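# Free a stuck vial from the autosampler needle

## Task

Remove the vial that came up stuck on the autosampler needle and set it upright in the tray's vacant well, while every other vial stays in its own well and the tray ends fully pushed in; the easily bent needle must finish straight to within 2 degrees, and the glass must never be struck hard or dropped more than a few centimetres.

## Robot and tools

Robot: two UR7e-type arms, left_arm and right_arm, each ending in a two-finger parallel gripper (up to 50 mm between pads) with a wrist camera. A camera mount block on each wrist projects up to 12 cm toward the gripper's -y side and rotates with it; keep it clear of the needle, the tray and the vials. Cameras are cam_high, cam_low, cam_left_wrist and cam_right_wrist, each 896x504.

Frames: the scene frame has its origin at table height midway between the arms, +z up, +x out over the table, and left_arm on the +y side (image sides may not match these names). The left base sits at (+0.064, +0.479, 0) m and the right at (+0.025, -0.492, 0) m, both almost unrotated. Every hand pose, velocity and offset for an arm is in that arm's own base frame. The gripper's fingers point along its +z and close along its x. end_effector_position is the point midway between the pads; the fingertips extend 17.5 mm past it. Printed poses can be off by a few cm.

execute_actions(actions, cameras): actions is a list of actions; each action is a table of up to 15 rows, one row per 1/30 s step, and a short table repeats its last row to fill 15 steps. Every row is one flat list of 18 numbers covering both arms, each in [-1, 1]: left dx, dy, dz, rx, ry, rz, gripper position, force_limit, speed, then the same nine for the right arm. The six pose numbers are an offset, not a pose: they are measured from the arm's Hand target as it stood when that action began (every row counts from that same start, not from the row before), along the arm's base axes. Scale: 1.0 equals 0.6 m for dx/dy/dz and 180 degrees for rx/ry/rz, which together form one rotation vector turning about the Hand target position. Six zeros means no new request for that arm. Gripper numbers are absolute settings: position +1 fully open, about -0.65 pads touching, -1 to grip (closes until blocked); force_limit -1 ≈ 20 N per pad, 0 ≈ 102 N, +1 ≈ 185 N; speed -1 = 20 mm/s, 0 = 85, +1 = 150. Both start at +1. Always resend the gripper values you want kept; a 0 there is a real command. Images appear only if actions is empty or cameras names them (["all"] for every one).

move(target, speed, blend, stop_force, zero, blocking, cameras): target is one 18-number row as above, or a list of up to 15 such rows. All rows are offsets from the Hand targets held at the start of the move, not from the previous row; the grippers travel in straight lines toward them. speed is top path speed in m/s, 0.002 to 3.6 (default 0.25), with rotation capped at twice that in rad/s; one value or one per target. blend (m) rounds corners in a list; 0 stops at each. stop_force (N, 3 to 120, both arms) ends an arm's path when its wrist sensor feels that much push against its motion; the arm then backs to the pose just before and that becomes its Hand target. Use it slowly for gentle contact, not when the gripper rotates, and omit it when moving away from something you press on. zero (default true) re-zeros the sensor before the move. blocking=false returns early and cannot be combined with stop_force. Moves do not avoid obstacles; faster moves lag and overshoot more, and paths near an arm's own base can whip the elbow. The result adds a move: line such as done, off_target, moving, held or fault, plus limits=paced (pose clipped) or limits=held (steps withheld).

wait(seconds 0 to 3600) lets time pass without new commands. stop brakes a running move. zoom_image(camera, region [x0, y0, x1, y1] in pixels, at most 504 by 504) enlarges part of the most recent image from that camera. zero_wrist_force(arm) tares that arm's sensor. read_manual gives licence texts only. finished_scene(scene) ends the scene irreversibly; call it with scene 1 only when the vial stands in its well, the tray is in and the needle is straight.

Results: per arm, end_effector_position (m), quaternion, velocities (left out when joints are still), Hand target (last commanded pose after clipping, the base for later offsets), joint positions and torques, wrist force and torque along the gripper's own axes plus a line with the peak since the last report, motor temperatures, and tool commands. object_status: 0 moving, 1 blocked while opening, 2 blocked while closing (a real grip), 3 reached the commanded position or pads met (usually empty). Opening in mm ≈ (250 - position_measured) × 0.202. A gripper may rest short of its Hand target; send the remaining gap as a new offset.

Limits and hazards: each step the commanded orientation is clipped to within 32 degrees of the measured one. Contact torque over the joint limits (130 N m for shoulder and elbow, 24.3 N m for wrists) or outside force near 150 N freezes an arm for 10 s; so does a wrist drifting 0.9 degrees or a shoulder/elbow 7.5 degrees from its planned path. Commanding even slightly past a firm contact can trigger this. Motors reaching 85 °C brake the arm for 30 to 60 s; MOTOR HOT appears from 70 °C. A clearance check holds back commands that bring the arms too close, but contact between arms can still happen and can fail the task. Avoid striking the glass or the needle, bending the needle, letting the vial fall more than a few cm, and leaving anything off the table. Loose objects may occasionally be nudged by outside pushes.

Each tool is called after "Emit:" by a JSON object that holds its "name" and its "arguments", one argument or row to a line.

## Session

Emit:
{"name": "execute_actions", "arguments": {
  "actions": []
}}

Scene clock: 0.00 s.
left_arm: end_effector_position=(+0.3409, -0.5406, +0.2523) position_measured=3 object_status=3 end_effector_quat_wxyz=(+0.157, +0.924, -0.313, +0.156) | right_arm: end_effector_position=(+0.1399, +0.2711, +0.1485) position_measured=4 object_status=3 end_effector_quat_wxyz=(-0.063, -0.227, +0.970, -0.064)
Joint positions: left_arm=[-1.241 -1.442 1.809 -2.381 -1.516 0.995] | right_arm=[4.615 -1.241 -2.279 -1.354 1.65 -0.564]
Joint velocities: within noise
Joint torques (N m): no reading
Motor temperatures (°C): left_arm=[34 29 27 33 40 40] | right_arm=[37 35 33 42 42 38]
Wrist force (N): no reading
Wrist torque (N m): no reading
Wrist force, peak (N): no reading
Hand target: left_arm +0.3409, -0.5406, +0.2523; +0.157, +0.924, -0.313, +0.156 | right_arm +0.1399, +0.2711, +0.1485; -0.063, -0.227, +0.970, -0.064
Tool commands: left_gripper/position=+1.0 left_gripper/force_limit=+1.0 left_gripper/speed=+1.0 right_gripper/position=+1.0 right_gripper/force_limit=+1.0 right_gripper/speed=+1.0

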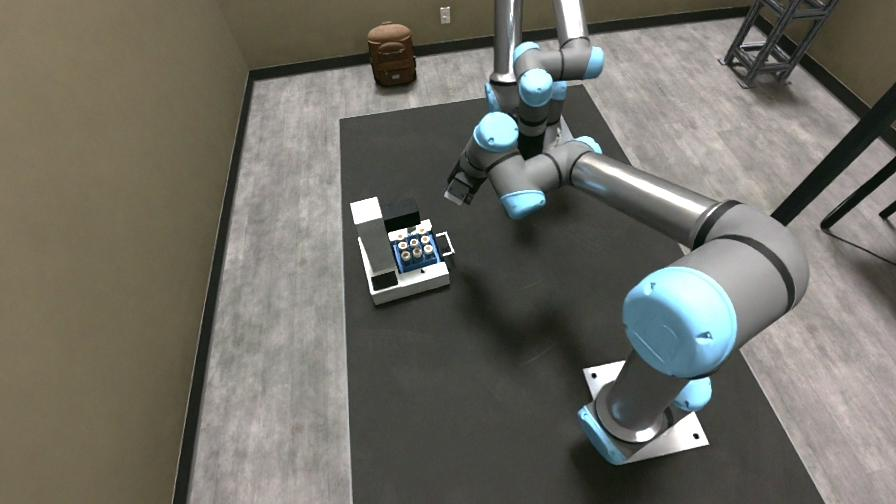

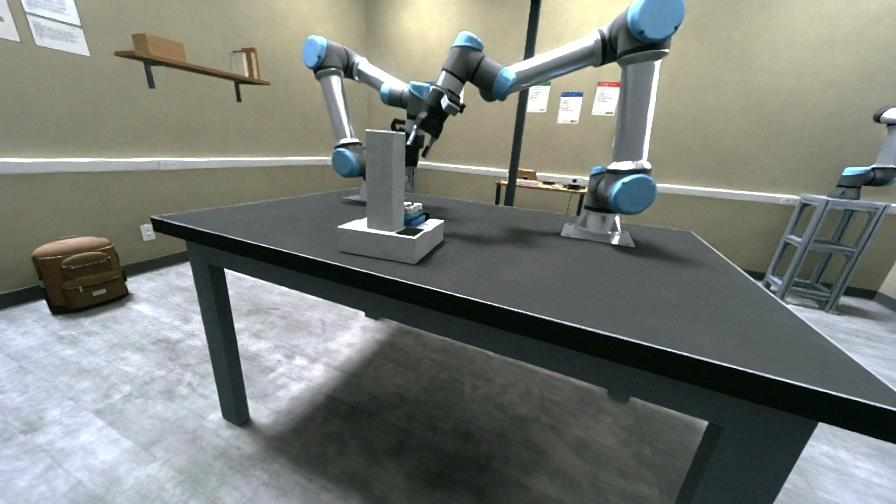

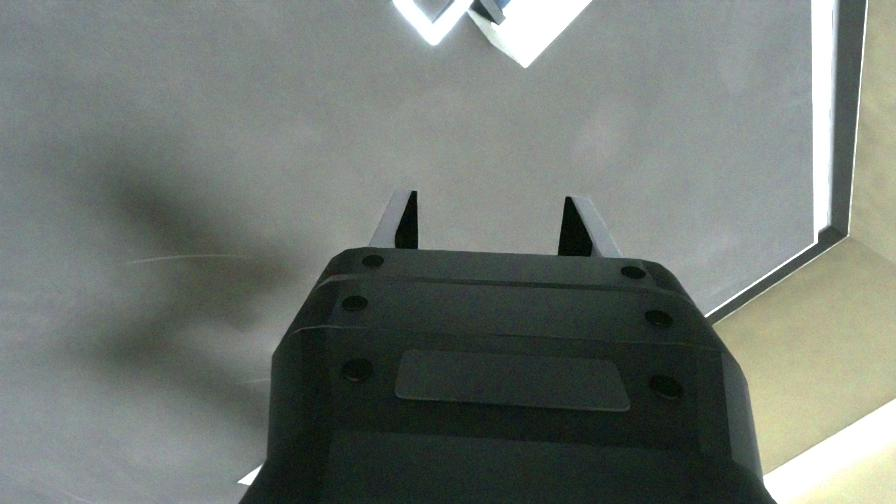

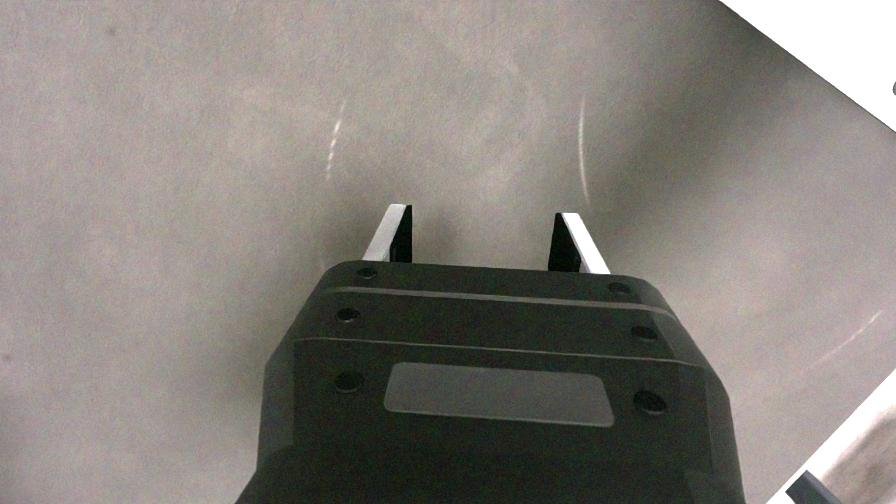

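Emit:
{"name": "zoom_image", "arguments": {
  "camera": "cam_high",
  "region": [340, 190, 470, 310]
}}

Emit:
{"name": "zoom_image", "arguments": {
  "camera": "cam_low",
  "region": [340, 120, 460, 270]
}}

Scaled by 3.877 from the camera's image (finer frame: 1280x720).

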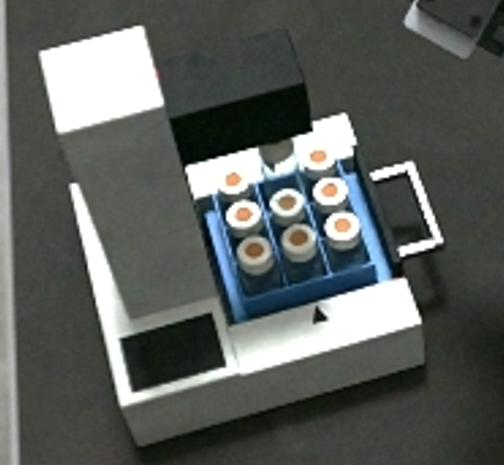

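Scaled by 3.360 from the camera's image (finer frame: 1280x720).

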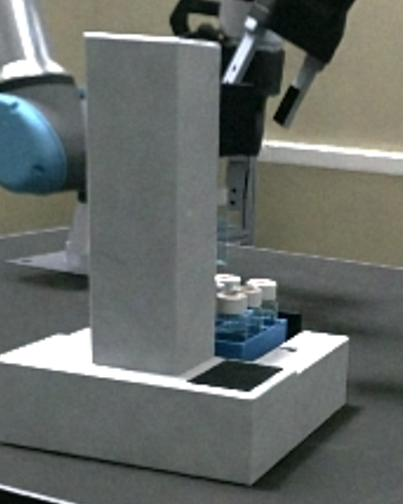

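Emit:
{"name": "move", "arguments": {
  "target": [
    [0,0.35,0.1,0,0,0,1,1,1,0,0,0.1,0,0,0,1,1,1],
    [0.133,0.4,-0.02,-0.0075,-0.512,-0.552,1,1,1,0.458,0.343,0.06,0.043,-0.038,-0.113,1,1,1]
  ],
  "speed": [0.25,0.3],
  "blend": [0.03,0],
  "cameras": ["cam_left_wrist","cam_right_wrist","cam_high"]
}}

Scene clock: 8.47 s.
left_arm: end_effector_position=(+0.4208, -0.3005, +0.2403) position_measured=3 object_status=3 end_effector_quat_wxyz=(+0.023, -0.038, +0.843, -0.537) | right_arm: end_effector_position=(+0.4148, +0.4769, +0.1844) position_measured=4 object_status=3 end_effector_quat_wxyz=(-0.001, -0.052, +0.999, +0.000)
Joint positions: left_arm=[-0.5 -1.393 2.293 -3.342 -2.426 3.705] | right_arm=[4.209 -1.918 -1.531 -1.264 1.572 -0.608]
Joint torques (N m): left_arm=[-8 -28.59 -10.69 -3.21 -2.07 2.43] | right_arm=[6.71 53.46 12.45 1.47 -0.2 -1.88]
Wrist force (N): left_arm=[-2.1 -1.2 2.2] | right_arm=[-0.4 -0.1 0.1]
Wrist torque (N m): left_arm=[0.13 0.48 0.46] | right_arm=[-0.05 -0.05 -0.16]
Wrist force, peak (N): left_arm=[-2.9 -1.0 2.5] | right_arm=[0.8 -0.9 -0.9]
Hand target: left_arm +0.4207, -0.3006, +0.2403; +0.023, -0.038, +0.843, -0.537 | right_arm +0.4147, +0.4769, +0.1845; -0.001, -0.052, +0.999, +0.000
Off the commanded pose: left_arm 0.000 m, 0 deg | right_arm 0.000 m, 0 deg.
move: done
Images, in order (width x height): cam_high 896x504, cam_left_wrist 896x504, cam_right_wrist 896x504.

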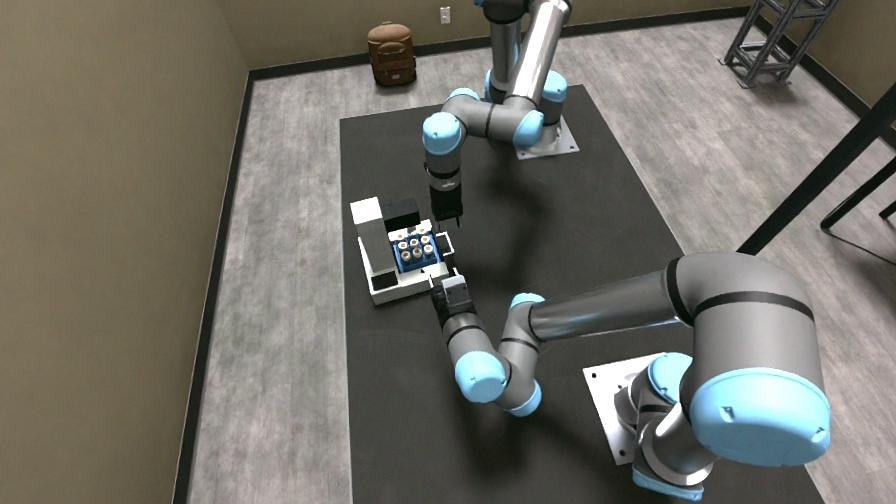

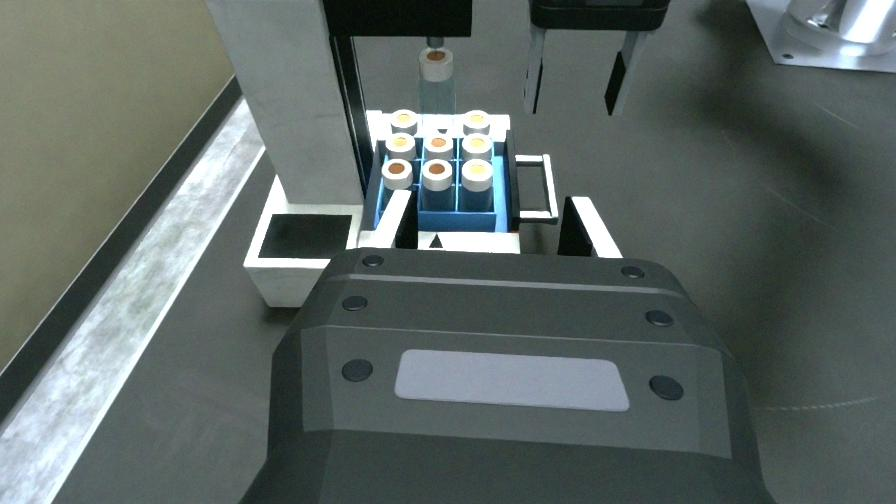

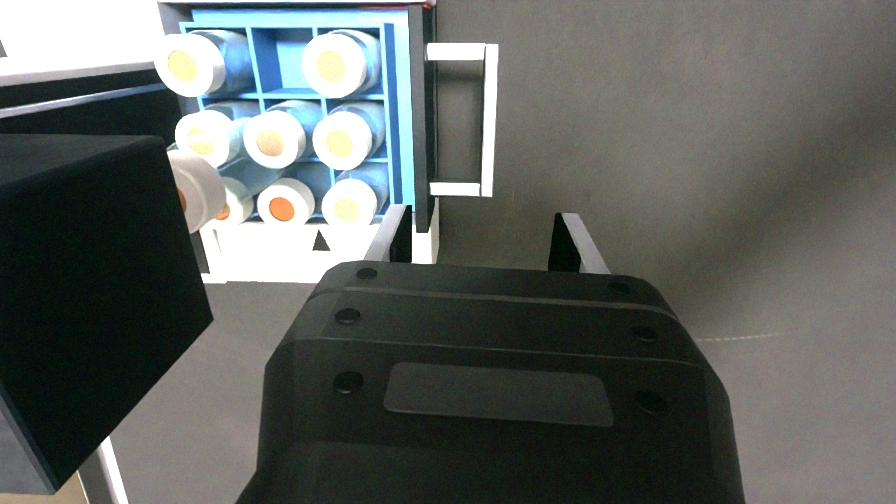

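Emit:
{"name": "zoom_image", "arguments": {
  "camera": "cam_left_wrist",
  "region": [350, 20, 570, 260]
}}

Emit:
{"name": "zoom_image", "arguments": {
  "camera": "cam_right_wrist",
  "region": [150, 0, 510, 260]
}}

Scaled by 2.100 from the camera's image (finer frame: 1280x720).

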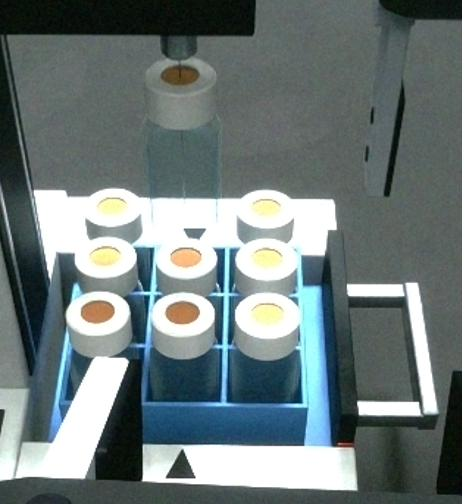

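Scaled by 1.400 from the camera's image (finer frame: 1280x720).

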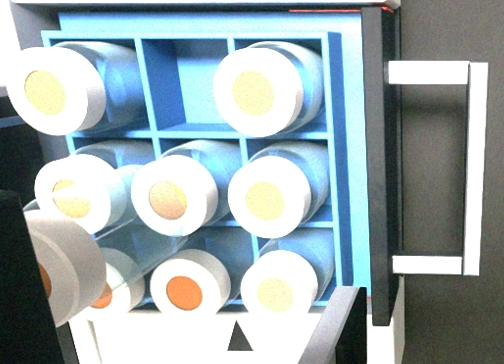

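Emit:
{"name": "move", "arguments": {
  "target": [0,0,0,0,0,0.010,1,1,1,-0.0073,-0.0157,-0.15,0,0,0.0083,-0.12,-0.8,0],
  "speed": 0.15,
  "cameras": ["cam_left_wrist","cam_right_wrist"]
}}

Emit:
{"name": "zoom_image", "arguments": {
  "camera": "cam_left_wrist",
  "region": [350, 20, 570, 260]
}}

Scene clock: 13.87 s.
left_arm: end_effector_position=(+0.4207, -0.3006, +0.2403) position_measured=3 object_status=3 end_effector_quat_wxyz=(+0.031, -0.051, +0.842, -0.536) | right_arm: end_effector_position=(+0.4103, +0.4675, +0.0944) position_measured=171 object_status=3 end_effector_quat_wxyz=(-0.001, -0.065, +0.998, +0.000)
Joint positions: left_arm=[-0.511 -1.398 2.308 -3.381 -2.393 3.665] | right_arm=[4.207 -1.982 -1.69 -1.041 1.572 -0.636]
Joint torques (N m): left_arm=[7.9 -21.64 -23.49 -1.05 -2.37 2.39] | right_arm=[-6.74 52.16 26.54 4.4 -0.01 1.99]
Wrist force (N): left_arm=[-2.1 -1.1 2.1] | right_arm=[-0.2 -0.3 0.2]
Wrist torque (N m): left_arm=[0.13 0.48 0.40] | right_arm=[-0.11 -0.07 -0.09]
Wrist force, peak (N): left_arm=[-2.4 -1.1 2.5] | right_arm=[-0.7 -0.1 -2.6]
Hand target: left_arm +0.4207, -0.3006, +0.2403; +0.031, -0.051, +0.842, -0.536 | right_arm +0.4103, +0.4675, +0.0945; -0.001, -0.065, +0.998, +0.000
Off the commanded pose: left_arm 0.000 m, 0 deg | right_arm 0.000 m, 0 deg.
move: done

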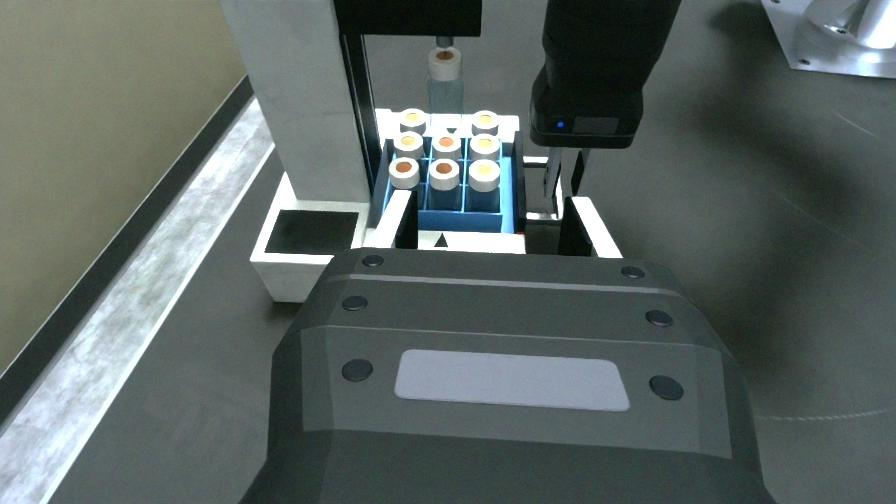

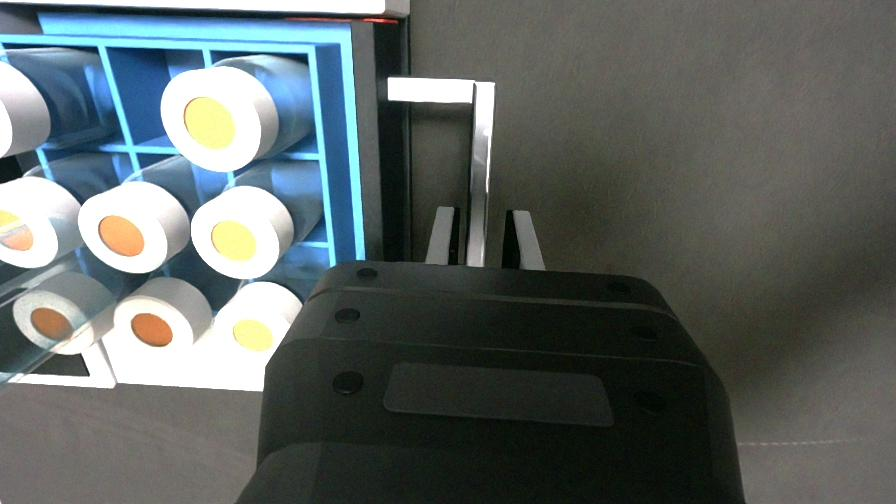

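Scaled by 2.100 from the camera's image (finer frame: 1280x720).

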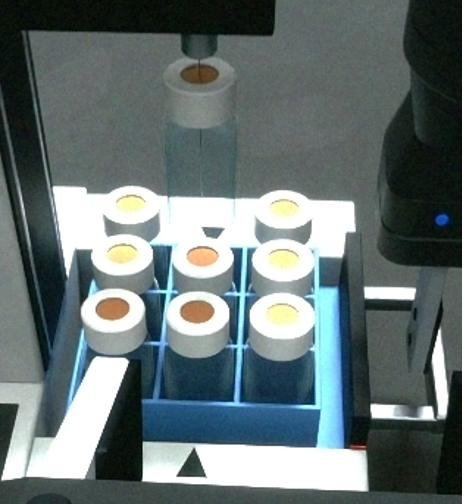

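Emit:
{"name": "move", "arguments": {
  "target": [
    [0,0,0,0,0,0,1,1,1,0,0,-0.072,0,0,0,-0.12,-0.8,0],
    [0,0,0,0,0,0,0.4,-0.6,0,0,0,-0.072,0,0,0,-1,-0.8,-0.9]
  ],
  "speed": 0.05,
  "cameras": ["cam_right_wrist"]
}}

Scene clock: 17.53 s.
left_arm: end_effector_position=(+0.4207, -0.3006, +0.2403) position_measured=92 object_status=3 end_effector_quat_wxyz=(+0.031, -0.051, +0.842, -0.536) | right_arm: end_effector_position=(+0.4103, +0.4675, +0.0513) position_measured=212 object_status=2 end_effector_quat_wxyz=(-0.001, -0.065, +0.998, +0.000)
Joint positions: left_arm=[-0.511 -1.398 2.308 -3.381 -2.393 3.665] | right_arm=[4.207 -2.038 -1.734 -0.94 1.572 -0.636]
Joint torques (N m): left_arm=[8.36 -17.24 -24 -1.1 -2.23 2.37] | right_arm=[1.58 57.59 33.63 3.72 -0.63 1.76]
Wrist force (N): left_arm=[-2.2 -0.9 2.1] | right_arm=[-3.9 -0.1 3.9]
Wrist torque (N m): left_arm=[0.16 0.48 0.39] | right_arm=[-0.10 -0.01 -0.44]
Wrist force, peak (N): left_arm=[-2.4 -1.1 2.3] | right_arm=[-4.2 -0.2 3.8]
Hand target: left_arm +0.4207, -0.3006, +0.2403; +0.031, -0.051, +0.842, -0.536 | right_arm +0.4103, +0.4675, +0.0513; -0.001, -0.065, +0.998, +0.000
Off the commanded pose: left_arm 0.000 m, 0 deg | right_arm 0.000 m, 0 deg.
move: done

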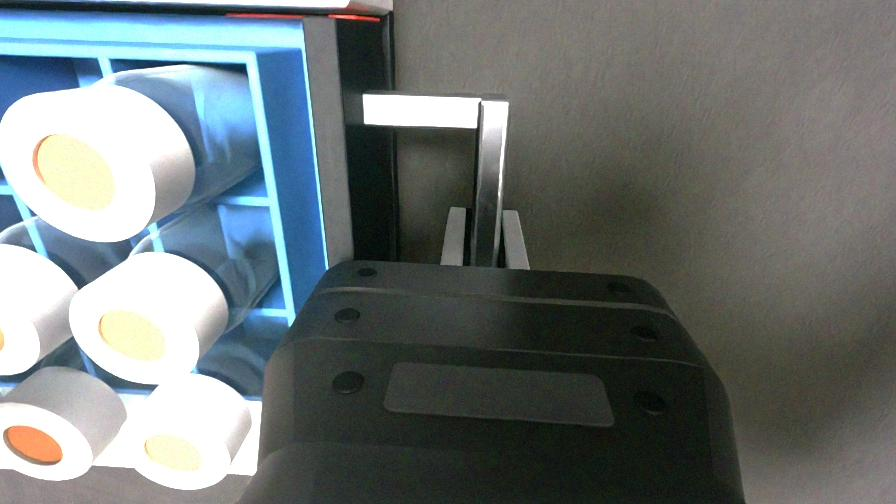

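Emit:
{"name": "move", "arguments": {
  "target": [
    [0,0,0,0,0,0,0.4,-0.6,0,-0.1157,-0.0155,0,0,0,0,-1,-0.8,-0.9],
    [0.0613,-0.1715,-0.1255,0,0,0,0.4,-0.6,0,-0.1157,-0.0155,0,0,0,0,-1,-0.8,-0.9]
  ],
  "speed": [0.04,0.1],
  "cameras": ["cam_left_wrist","cam_right_wrist","cam_low"]
}}

Emit:
{"name": "zoom_image", "arguments": {
  "camera": "cam_left_wrist",
  "region": [380, 0, 600, 260]
}}

Emit:
{"name": "zoom_image", "arguments": {
  "camera": "cam_low",
  "region": [380, 130, 480, 250]
}}

Scene clock: 21.93 s.
left_arm: end_effector_position=(+0.4575, -0.4035, +0.1651) position_measured=92 object_status=3 end_effector_quat_wxyz=(+0.031, -0.051, +0.842, -0.536) | right_arm: end_effector_position=(+0.3409, +0.4582, +0.0513) position_measured=212 object_status=2 end_effector_quat_wxyz=(-0.001, -0.065, +0.998, +0.000)
Joint positions: left_arm=[-0.67 -1.076 2.153 -3.637 -2.264 3.537] | right_arm=[4.308 -1.938 -1.89 -0.885 1.572 -0.535]
Joint torques (N m): left_arm=[6.25 -32.35 -11.17 -1.79 -1.76 2.38] | right_arm=[-4.59 27.01 40.52 5.58 -1.75 -1.75]
Wrist force (N): left_arm=[-2.6 -1.1 1.9] | right_arm=[3.4 -17.3 1.6]
Wrist torque (N m): left_arm=[0.14 0.54 0.39] | right_arm=[-0.58 -0.03 -0.45]
Wrist force, peak (N): left_arm=[-3.0 -0.9 3.2] | right_arm=[3.2 -18.1 1.6]
Hand target: left_arm +0.4575, -0.4035, +0.1650; +0.031, -0.051, +0.842, -0.536 | right_arm +0.3409, +0.4582, +0.0513; -0.001, -0.065, +0.998, +0.000
Off the commanded pose: left_arm 0.000 m, 0 deg | right_arm 0.000 m, 0 deg.
move: done
Images, in order (width x height): cam_low 896x504, cam_left_wrist 896x504, cam_right_wrist 896x504.

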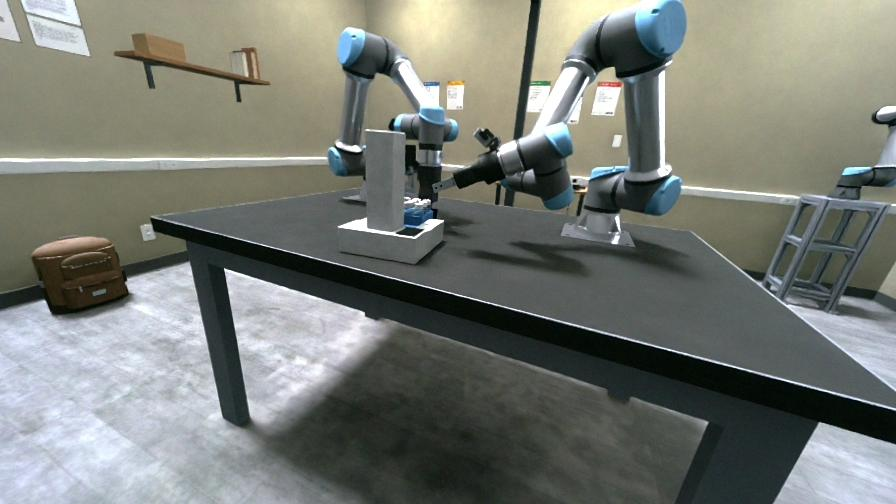

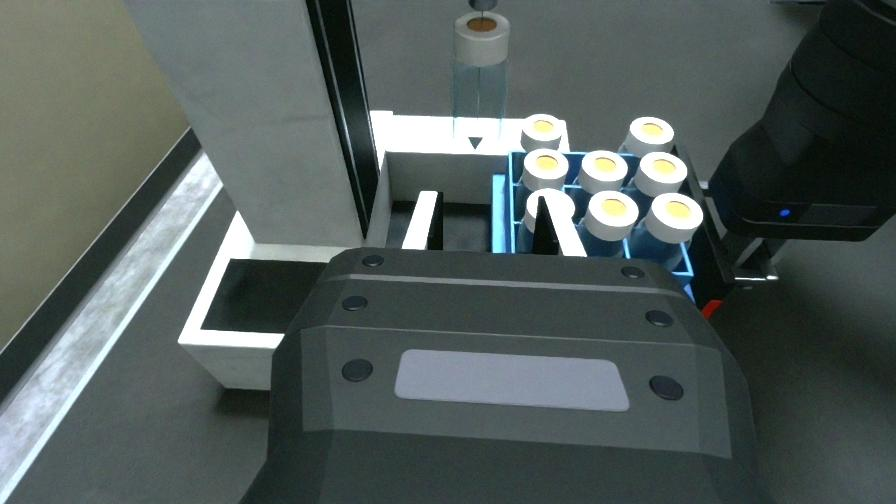

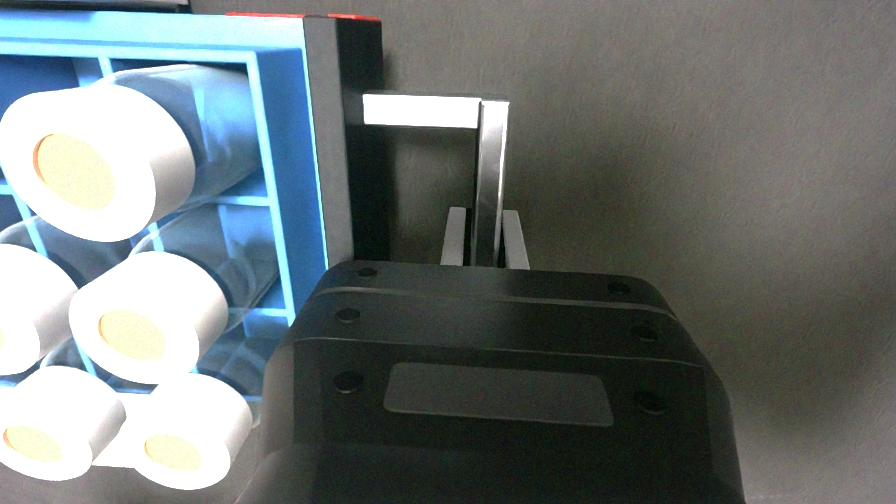

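Scaled by 1.938 from the camera's image (finer frame: 1280x720).

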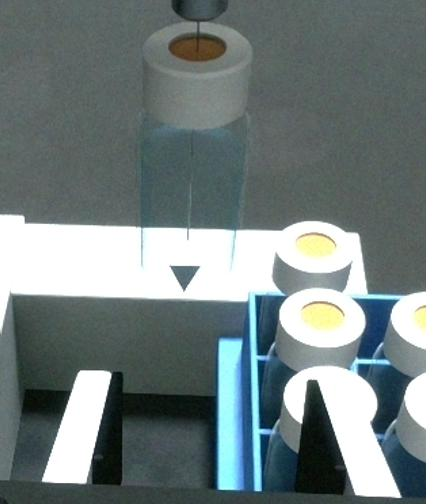

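Scaled by 4.200 from the camera's image (finer frame: 1280x720).

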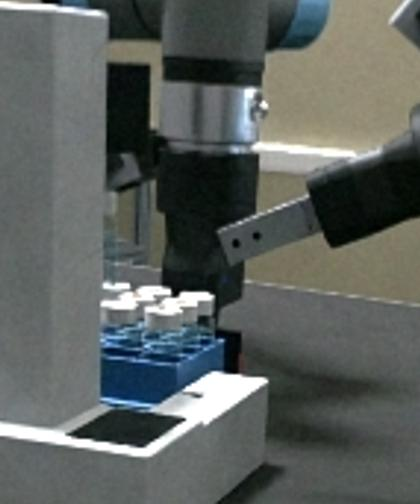

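Emit:
{"name": "move", "arguments": {
  "target": [0.016,-0.1087,-0.01,0,0,0,0.4,-0.6,0,0,0,0,0,0,0,-1,-0.8,-0.9],
  "speed": 0.08,
  "cameras": ["cam_left_wrist","cam_low"]
}}

Emit:
{"name": "zoom_image", "arguments": {
  "camera": "cam_left_wrist",
  "region": [380, 0, 600, 260]
}}

Emit:
{"name": "zoom_image", "arguments": {
  "camera": "cam_low",
  "region": [395, 160, 455, 220]
}}

Scene clock: 23.87 s.
left_arm: end_effector_position=(+0.4671, -0.4687, +0.1589) position_measured=92 object_status=3 end_effector_quat_wxyz=(+0.031, -0.051, +0.842, -0.536) | right_arm: end_effector_position=(+0.3409, +0.4582, +0.0513) position_measured=212 object_status=2 end_effector_quat_wxyz=(-0.001, -0.065, +0.998, +0.000)
Joint positions: left_arm=[-0.763 -1.002 2.038 -3.634 -2.185 3.475] | right_arm=[4.308 -1.938 -1.89 -0.885 1.572 -0.535]
Joint torques (N m): left_arm=[6.99 -48.45 -7.65 -3.69 -2.22 2.45] | right_arm=[-5.23 27.2 40.95 5.55 -1.71 -1.62]
Wrist force (N): left_arm=[-2.3 -1.5 1.8] | right_arm=[3.5 -17.2 1.7]
Wrist torque (N m): left_arm=[0.04 0.53 0.41] | right_arm=[-0.55 -0.06 -0.45]
Wrist force, peak (N): left_arm=[-2.4 -1.9 3.1] | right_arm=[3.7 -17.6 1.6]
Hand target: left_arm +0.4671, -0.4687, +0.1590; +0.031, -0.051, +0.842, -0.536 | right_arm +0.3409, +0.4582, +0.0513; -0.001, -0.065, +0.998, +0.000
Off the commanded pose: left_arm 0.000 m, 0 deg | right_arm 0.000 m, 0 deg.
move: done
Images, in order (width x height): cam_low 896x504, cam_left_wrist 896x504.

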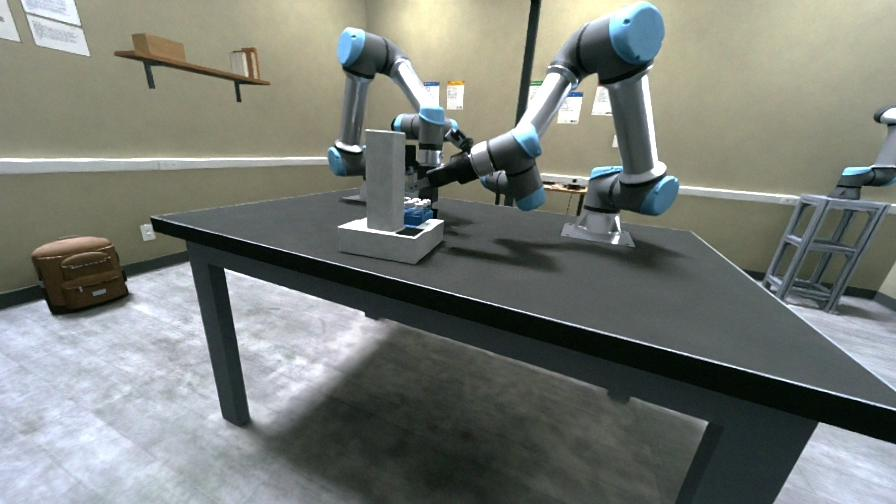

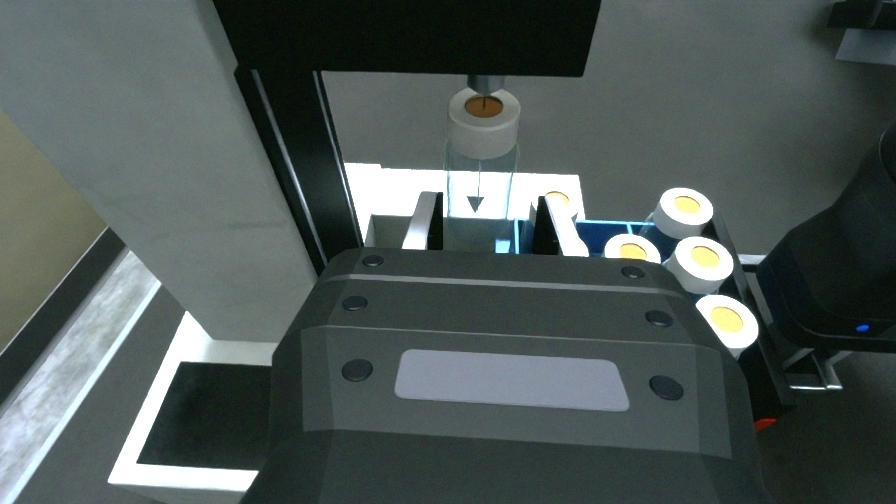

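Scaled by 1.938 from the camera's image (finer frame: 1280x720).

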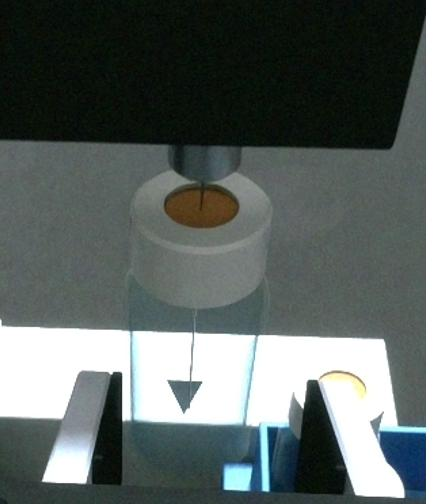

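Scaled by 8.400 from the camera's image (finer frame: 1280x720).

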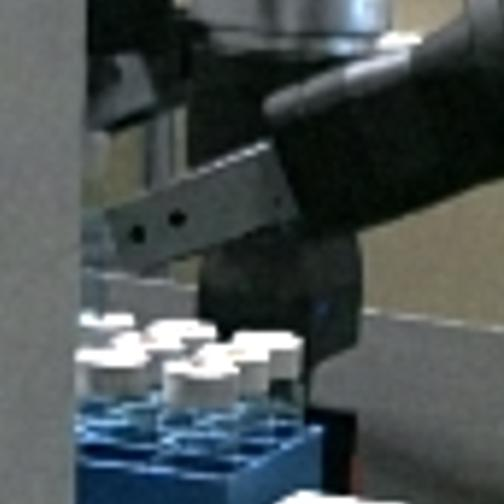

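Emit:
{"name": "zero_wrist_force", "arguments": {
  "arm": "left_arm"
}}

Emit:
{"name": "move", "arguments": {
  "target": [0.0102,-0.0757,0.0042,0,0,0,0.4,-0.6,0,0,0,0,0,0,0,-1,-0.8,-0.9],
  "speed": 0.04,
  "stop_force": 5,
  "cameras": ["cam_left_wrist","cam_right_wrist"]
}}

Emit:
{"name": "zoom_image", "arguments": {
  "camera": "cam_left_wrist",
  "region": [380, 60, 600, 280]
}}

Wrist force sensor zeroed.

Scene clock: 26.83 s.
left_arm: end_effector_position=(+0.4732, -0.5141, +0.1616) position_measured=92 object_status=3 end_effector_quat_wxyz=(+0.031, -0.051, +0.842, -0.536) | right_arm: end_effector_position=(+0.3409, +0.4582, +0.0513) position_measured=212 object_status=2 end_effector_quat_wxyz=(-0.001, -0.065, +0.998, +0.000)
Joint positions: left_arm=[-0.819 -0.963 1.948 -3.602 -2.137 3.441] | right_arm=[4.308 -1.938 -1.89 -0.885 1.572 -0.535]
Joint torques (N m): left_arm=[7.99 -50.97 -8.38 -4.25 -1.94 2.42] | right_arm=[-4.74 27.34 40.93 5.49 -1.88 -1.87]
Wrist force (N, zeroed by zero_wrist_force on left_arm): left_arm=[-0.4 0.5 0.2] | right_arm=[3.6 -17.5 1.8]
Wrist torque (N m, zeroed by zero_wrist_force on left_arm): left_arm=[0.08 0.04 0.05] | right_arm=[-0.61 -0.07 -0.45]
Wrist force, peak (N, zeroed by zero_wrist_force on left_arm): left_arm=[-0.4 -0.1 -1.2] | right_arm=[3.7 -17.7 1.4]
Hand target: left_arm +0.4732, -0.5141, +0.1616; +0.031, -0.051, +0.842, -0.536 | right_arm +0.3409, +0.4582, +0.0513; -0.001, -0.065, +0.998, +0.000
Off the commanded pose: left_arm 0.000 m, 0 deg | right_arm 0.000 m, 0 deg.
move: done

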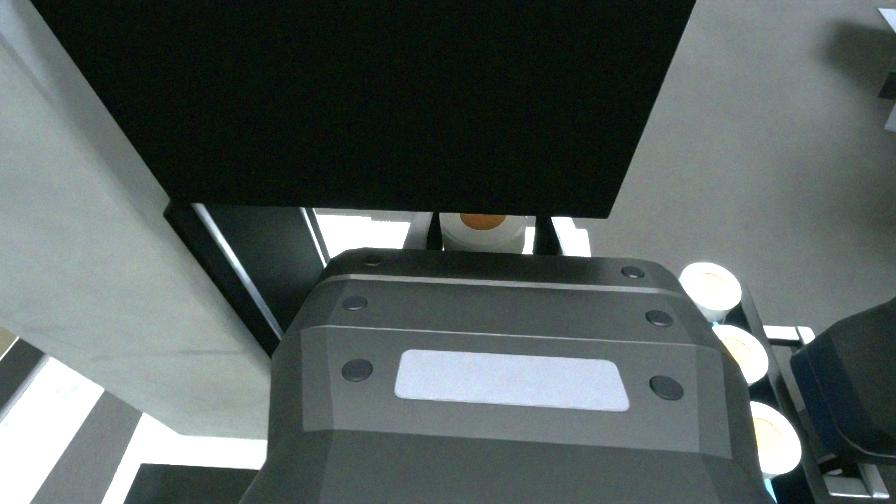

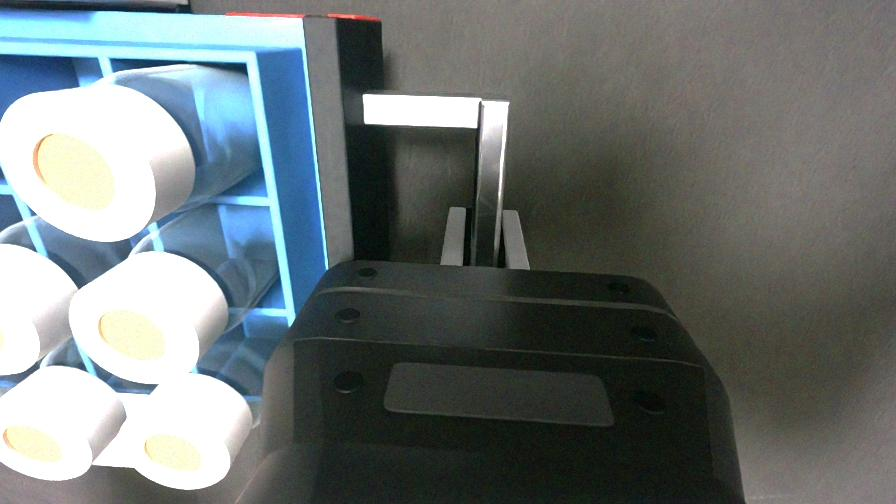

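Scaled by 2.291 from the camera's image (finer frame: 1280x720).

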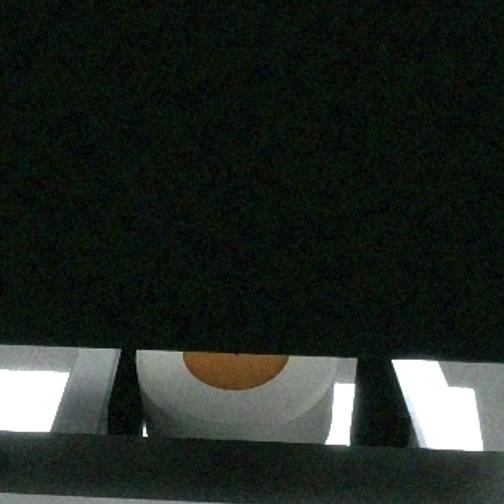

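Emit:
{"name": "move", "arguments": {
  "target": [0,0,0,0,0,0,-1,-0.7,-1,0,0,0,0,0,0,-1,-0.8,-0.9],
  "cameras": ["cam_left_wrist"]
}}

Emit:
{"name": "zoom_image", "arguments": {
  "camera": "cam_left_wrist",
  "region": [380, 60, 600, 280]
}}

Scene clock: 28.13 s.
left_arm: end_effector_position=(+0.4732, -0.5141, +0.1615) position_measured=112 object_status=2 end_effector_quat_wxyz=(+0.031, -0.051, +0.842, -0.536) | right_arm: end_effector_position=(+0.3409, +0.4582, +0.0513) position_measured=212 object_status=2 end_effector_quat_wxyz=(-0.001, -0.065, +0.998, +0.000)
Joint positions: left_arm=[-0.819 -0.963 1.948 -3.602 -2.137 3.441] | right_arm=[4.308 -1.938 -1.89 -0.885 1.572 -0.535]
Joint torques (N m): left_arm=[7.06 -50.74 -9.14 -4.26 -1.95 2.32] | right_arm=[-3.52 26.78 41.35 5.68 -1.89 -1.69]
Wrist force (N, zeroed by zero_wrist_force on left_arm): left_arm=[-1.3 0.7 0.5] | right_arm=[3.2 -17.3 1.5]
Wrist torque (N m, zeroed by zero_wrist_force on left_arm): left_arm=[0.03 0.07 0.04] | right_arm=[-0.58 -0.02 -0.45]
Wrist force, peak (N, zeroed by zero_wrist_force on left_arm): left_arm=[-1.3 0.8 0.5] | right_arm=[3.5 -17.7 1.8]
Hand target: left_arm +0.4732, -0.5141, +0.1616; +0.031, -0.051, +0.842, -0.536 | right_arm +0.3409, +0.4582, +0.0513; -0.001, -0.065, +0.998, +0.000
Off the commanded pose: left_arm 0.000 m, 0 deg | right_arm 0.000 m, 0 deg.
move: done

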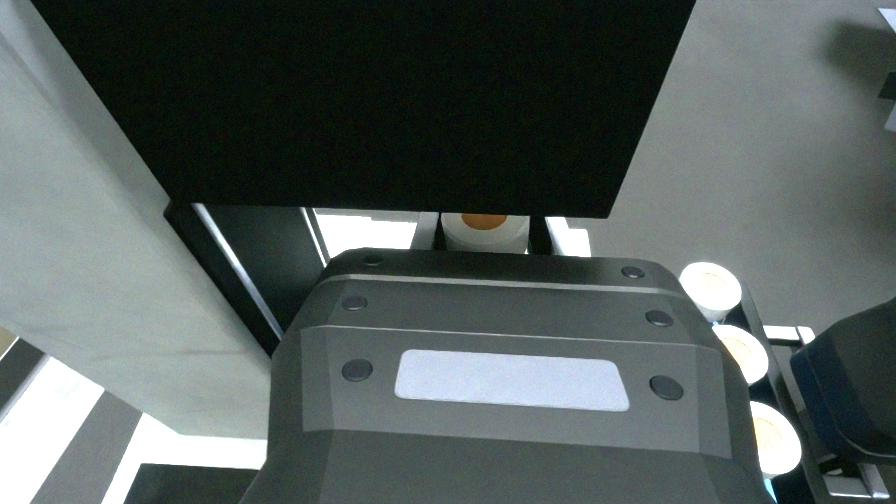

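Scaled by 2.291 from the camera's image (finer frame: 1280x720).

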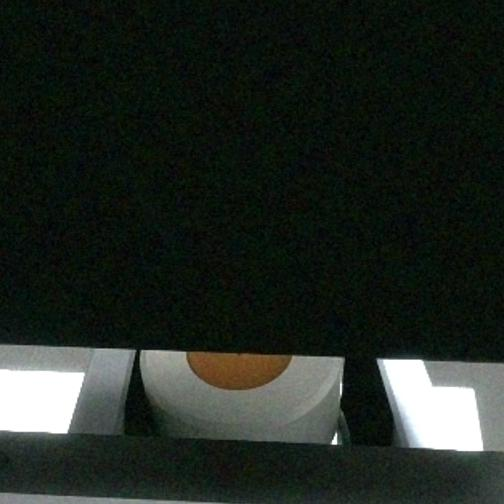

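Emit:
{"name": "move", "arguments": {
  "target": [0,0,0,0,0,0,-0.98,-0.7,-0.9,0,0,0,0,0,0,-1,-0.8,-0.9],
  "cameras": ["cam_left_wrist","cam_low"]
}}

Emit:
{"name": "zoom_image", "arguments": {
  "camera": "cam_left_wrist",
  "region": [410, 190, 570, 270]
}}

Emit:
{"name": "zoom_image", "arguments": {
  "camera": "cam_low",
  "region": [395, 150, 455, 210]
}}

Scene clock: 30.17 s.
left_arm: end_effector_position=(+0.4732, -0.5141, +0.1615) position_measured=112 object_status=2 end_effector_quat_wxyz=(+0.031, -0.051, +0.842, -0.536) | right_arm: end_effector_position=(+0.3409, +0.4582, +0.0513) position_measured=212 object_status=2 end_effector_quat_wxyz=(-0.001, -0.065, +0.998, +0.000)
Joint positions: left_arm=[-0.819 -0.963 1.948 -3.602 -2.137 3.441] | right_arm=[4.308 -1.938 -1.89 -0.885 1.572 -0.535]
Joint torques (N m): left_arm=[4.49 -50.41 -11.6 -4.31 -1.89 2.32] | right_arm=[-4.23 27.77 40.28 5.54 -1.78 -1.47]
Wrist force (N, zeroed by zero_wrist_force on left_arm): left_arm=[-0.9 0.8 0.3] | right_arm=[3.6 -17.3 1.5]
Wrist torque (N m, zeroed by zero_wrist_force on left_arm): left_arm=[0.05 0.00 0.03] | right_arm=[-0.57 -0.08 -0.45]
Wrist force, peak (N, zeroed by zero_wrist_force on left_arm): left_arm=[-1.3 1.1 0.4] | right_arm=[3.4 -17.6 1.8]
Hand target: left_arm +0.4732, -0.5141, +0.1616; +0.031, -0.051, +0.842, -0.536 | right_arm +0.3409, +0.4582, +0.0513; -0.001, -0.065, +0.998, +0.000
Off the commanded pose: left_arm 0.000 m, 0 deg | right_arm 0.000 m, 0 deg.
move: done
Images, in order (width x height): cam_low 896x504, cam_left_wrist 896x504.

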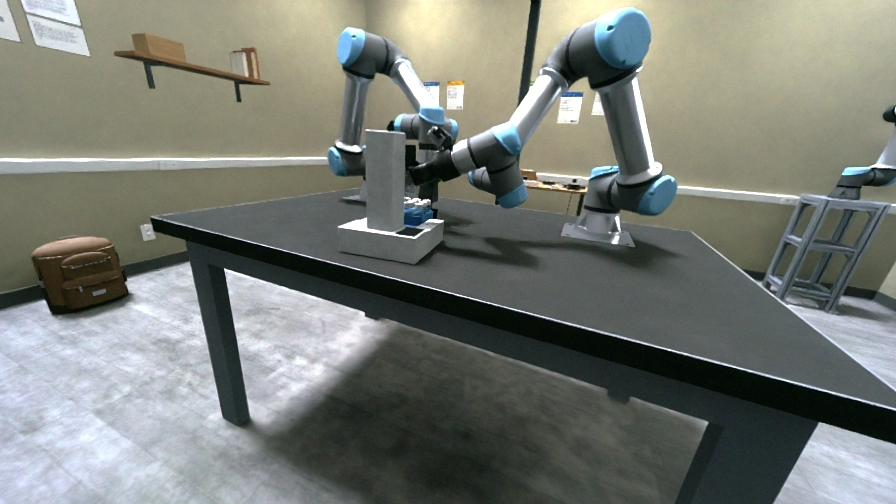

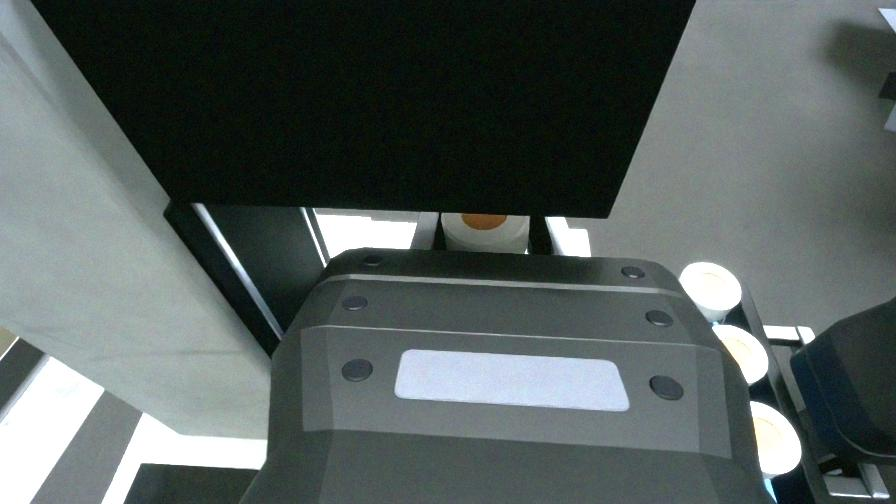

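Scaled by 3.150 from the camera's image (finer frame: 1280x720).

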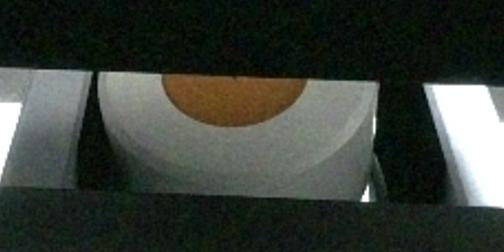

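Scaled by 8.400 from the camera's image (finer frame: 1280x720).

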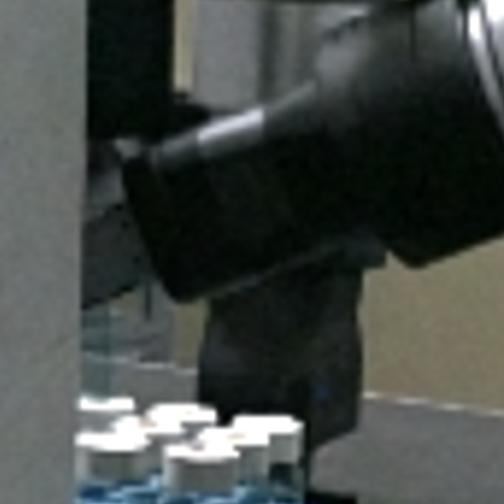

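Emit:
{"name": "move", "arguments": {
  "target": [
    [0,0,0,0,0,0,0.38,-0.7,-0.9,0,0,0,0,0,0,-1,-0.8,-0.9],
    [0.002,0.00024,0,0,0,0,0.38,-0.7,-0.9,0,0,0,0,0,0,-1,-0.8,-0.9],
    [0.002,0.00024,0,0,0,0,-1,-0.7,-1,0,0,0,0,0,0,-1,-0.8,-0.9]
  ],
  "speed": 0.02,
  "cameras": ["cam_left_wrist"]
}}

Emit:
{"name": "zoom_image", "arguments": {
  "camera": "cam_left_wrist",
  "region": [410, 190, 570, 270]
}}

Scene clock: 32.20 s.
left_arm: end_effector_position=(+0.4744, -0.5140, +0.1616) position_measured=114 object_status=2 end_effector_quat_wxyz=(+0.031, -0.051, +0.842, -0.536) | right_arm: end_effector_position=(+0.3409, +0.4582, +0.0513) position_measured=212 object_status=2 end_effector_quat_wxyz=(-0.001, -0.065, +0.998, +0.000)
Joint positions: left_arm=[-0.817 -0.962 1.945 -3.6 -2.139 3.442] | right_arm=[4.308 -1.938 -1.89 -0.885 1.572 -0.535]
Joint torques (N m): left_arm=[-9.04 -32.99 -7.9 -4.13 0.73 -2.38] | right_arm=[-3.85 28.34 40.93 5.46 -1.9 -1.72]
Wrist force (N, zeroed by zero_wrist_force on left_arm): left_arm=[-1.0 0.2 -0.2] | right_arm=[3.6 -17.2 1.5]
Wrist torque (N m, zeroed by zero_wrist_force on left_arm): left_arm=[0.08 0.05 -0.15] | right_arm=[-0.57 -0.08 -0.45]
Wrist force, peak (N, zeroed by zero_wrist_force on left_arm): left_arm=[-1.2 1.1 0.5] | right_arm=[3.7 -17.7 1.9]
Hand target: left_arm +0.4744, -0.5140, +0.1616; +0.031, -0.051, +0.842, -0.536 | right_arm +0.3409, +0.4582, +0.0513; -0.001, -0.065, +0.998, +0.000
Off the commanded pose: left_arm 0.000 m, 0 deg | right_arm 0.000 m, 0 deg.
move: done

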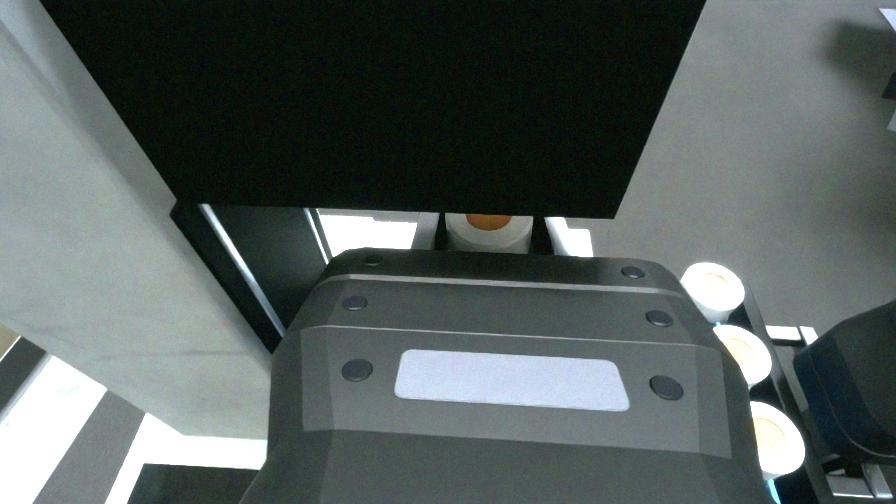

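Scaled by 3.150 from the camera's image (finer frame: 1280x720).

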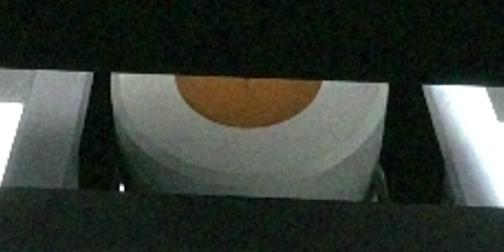

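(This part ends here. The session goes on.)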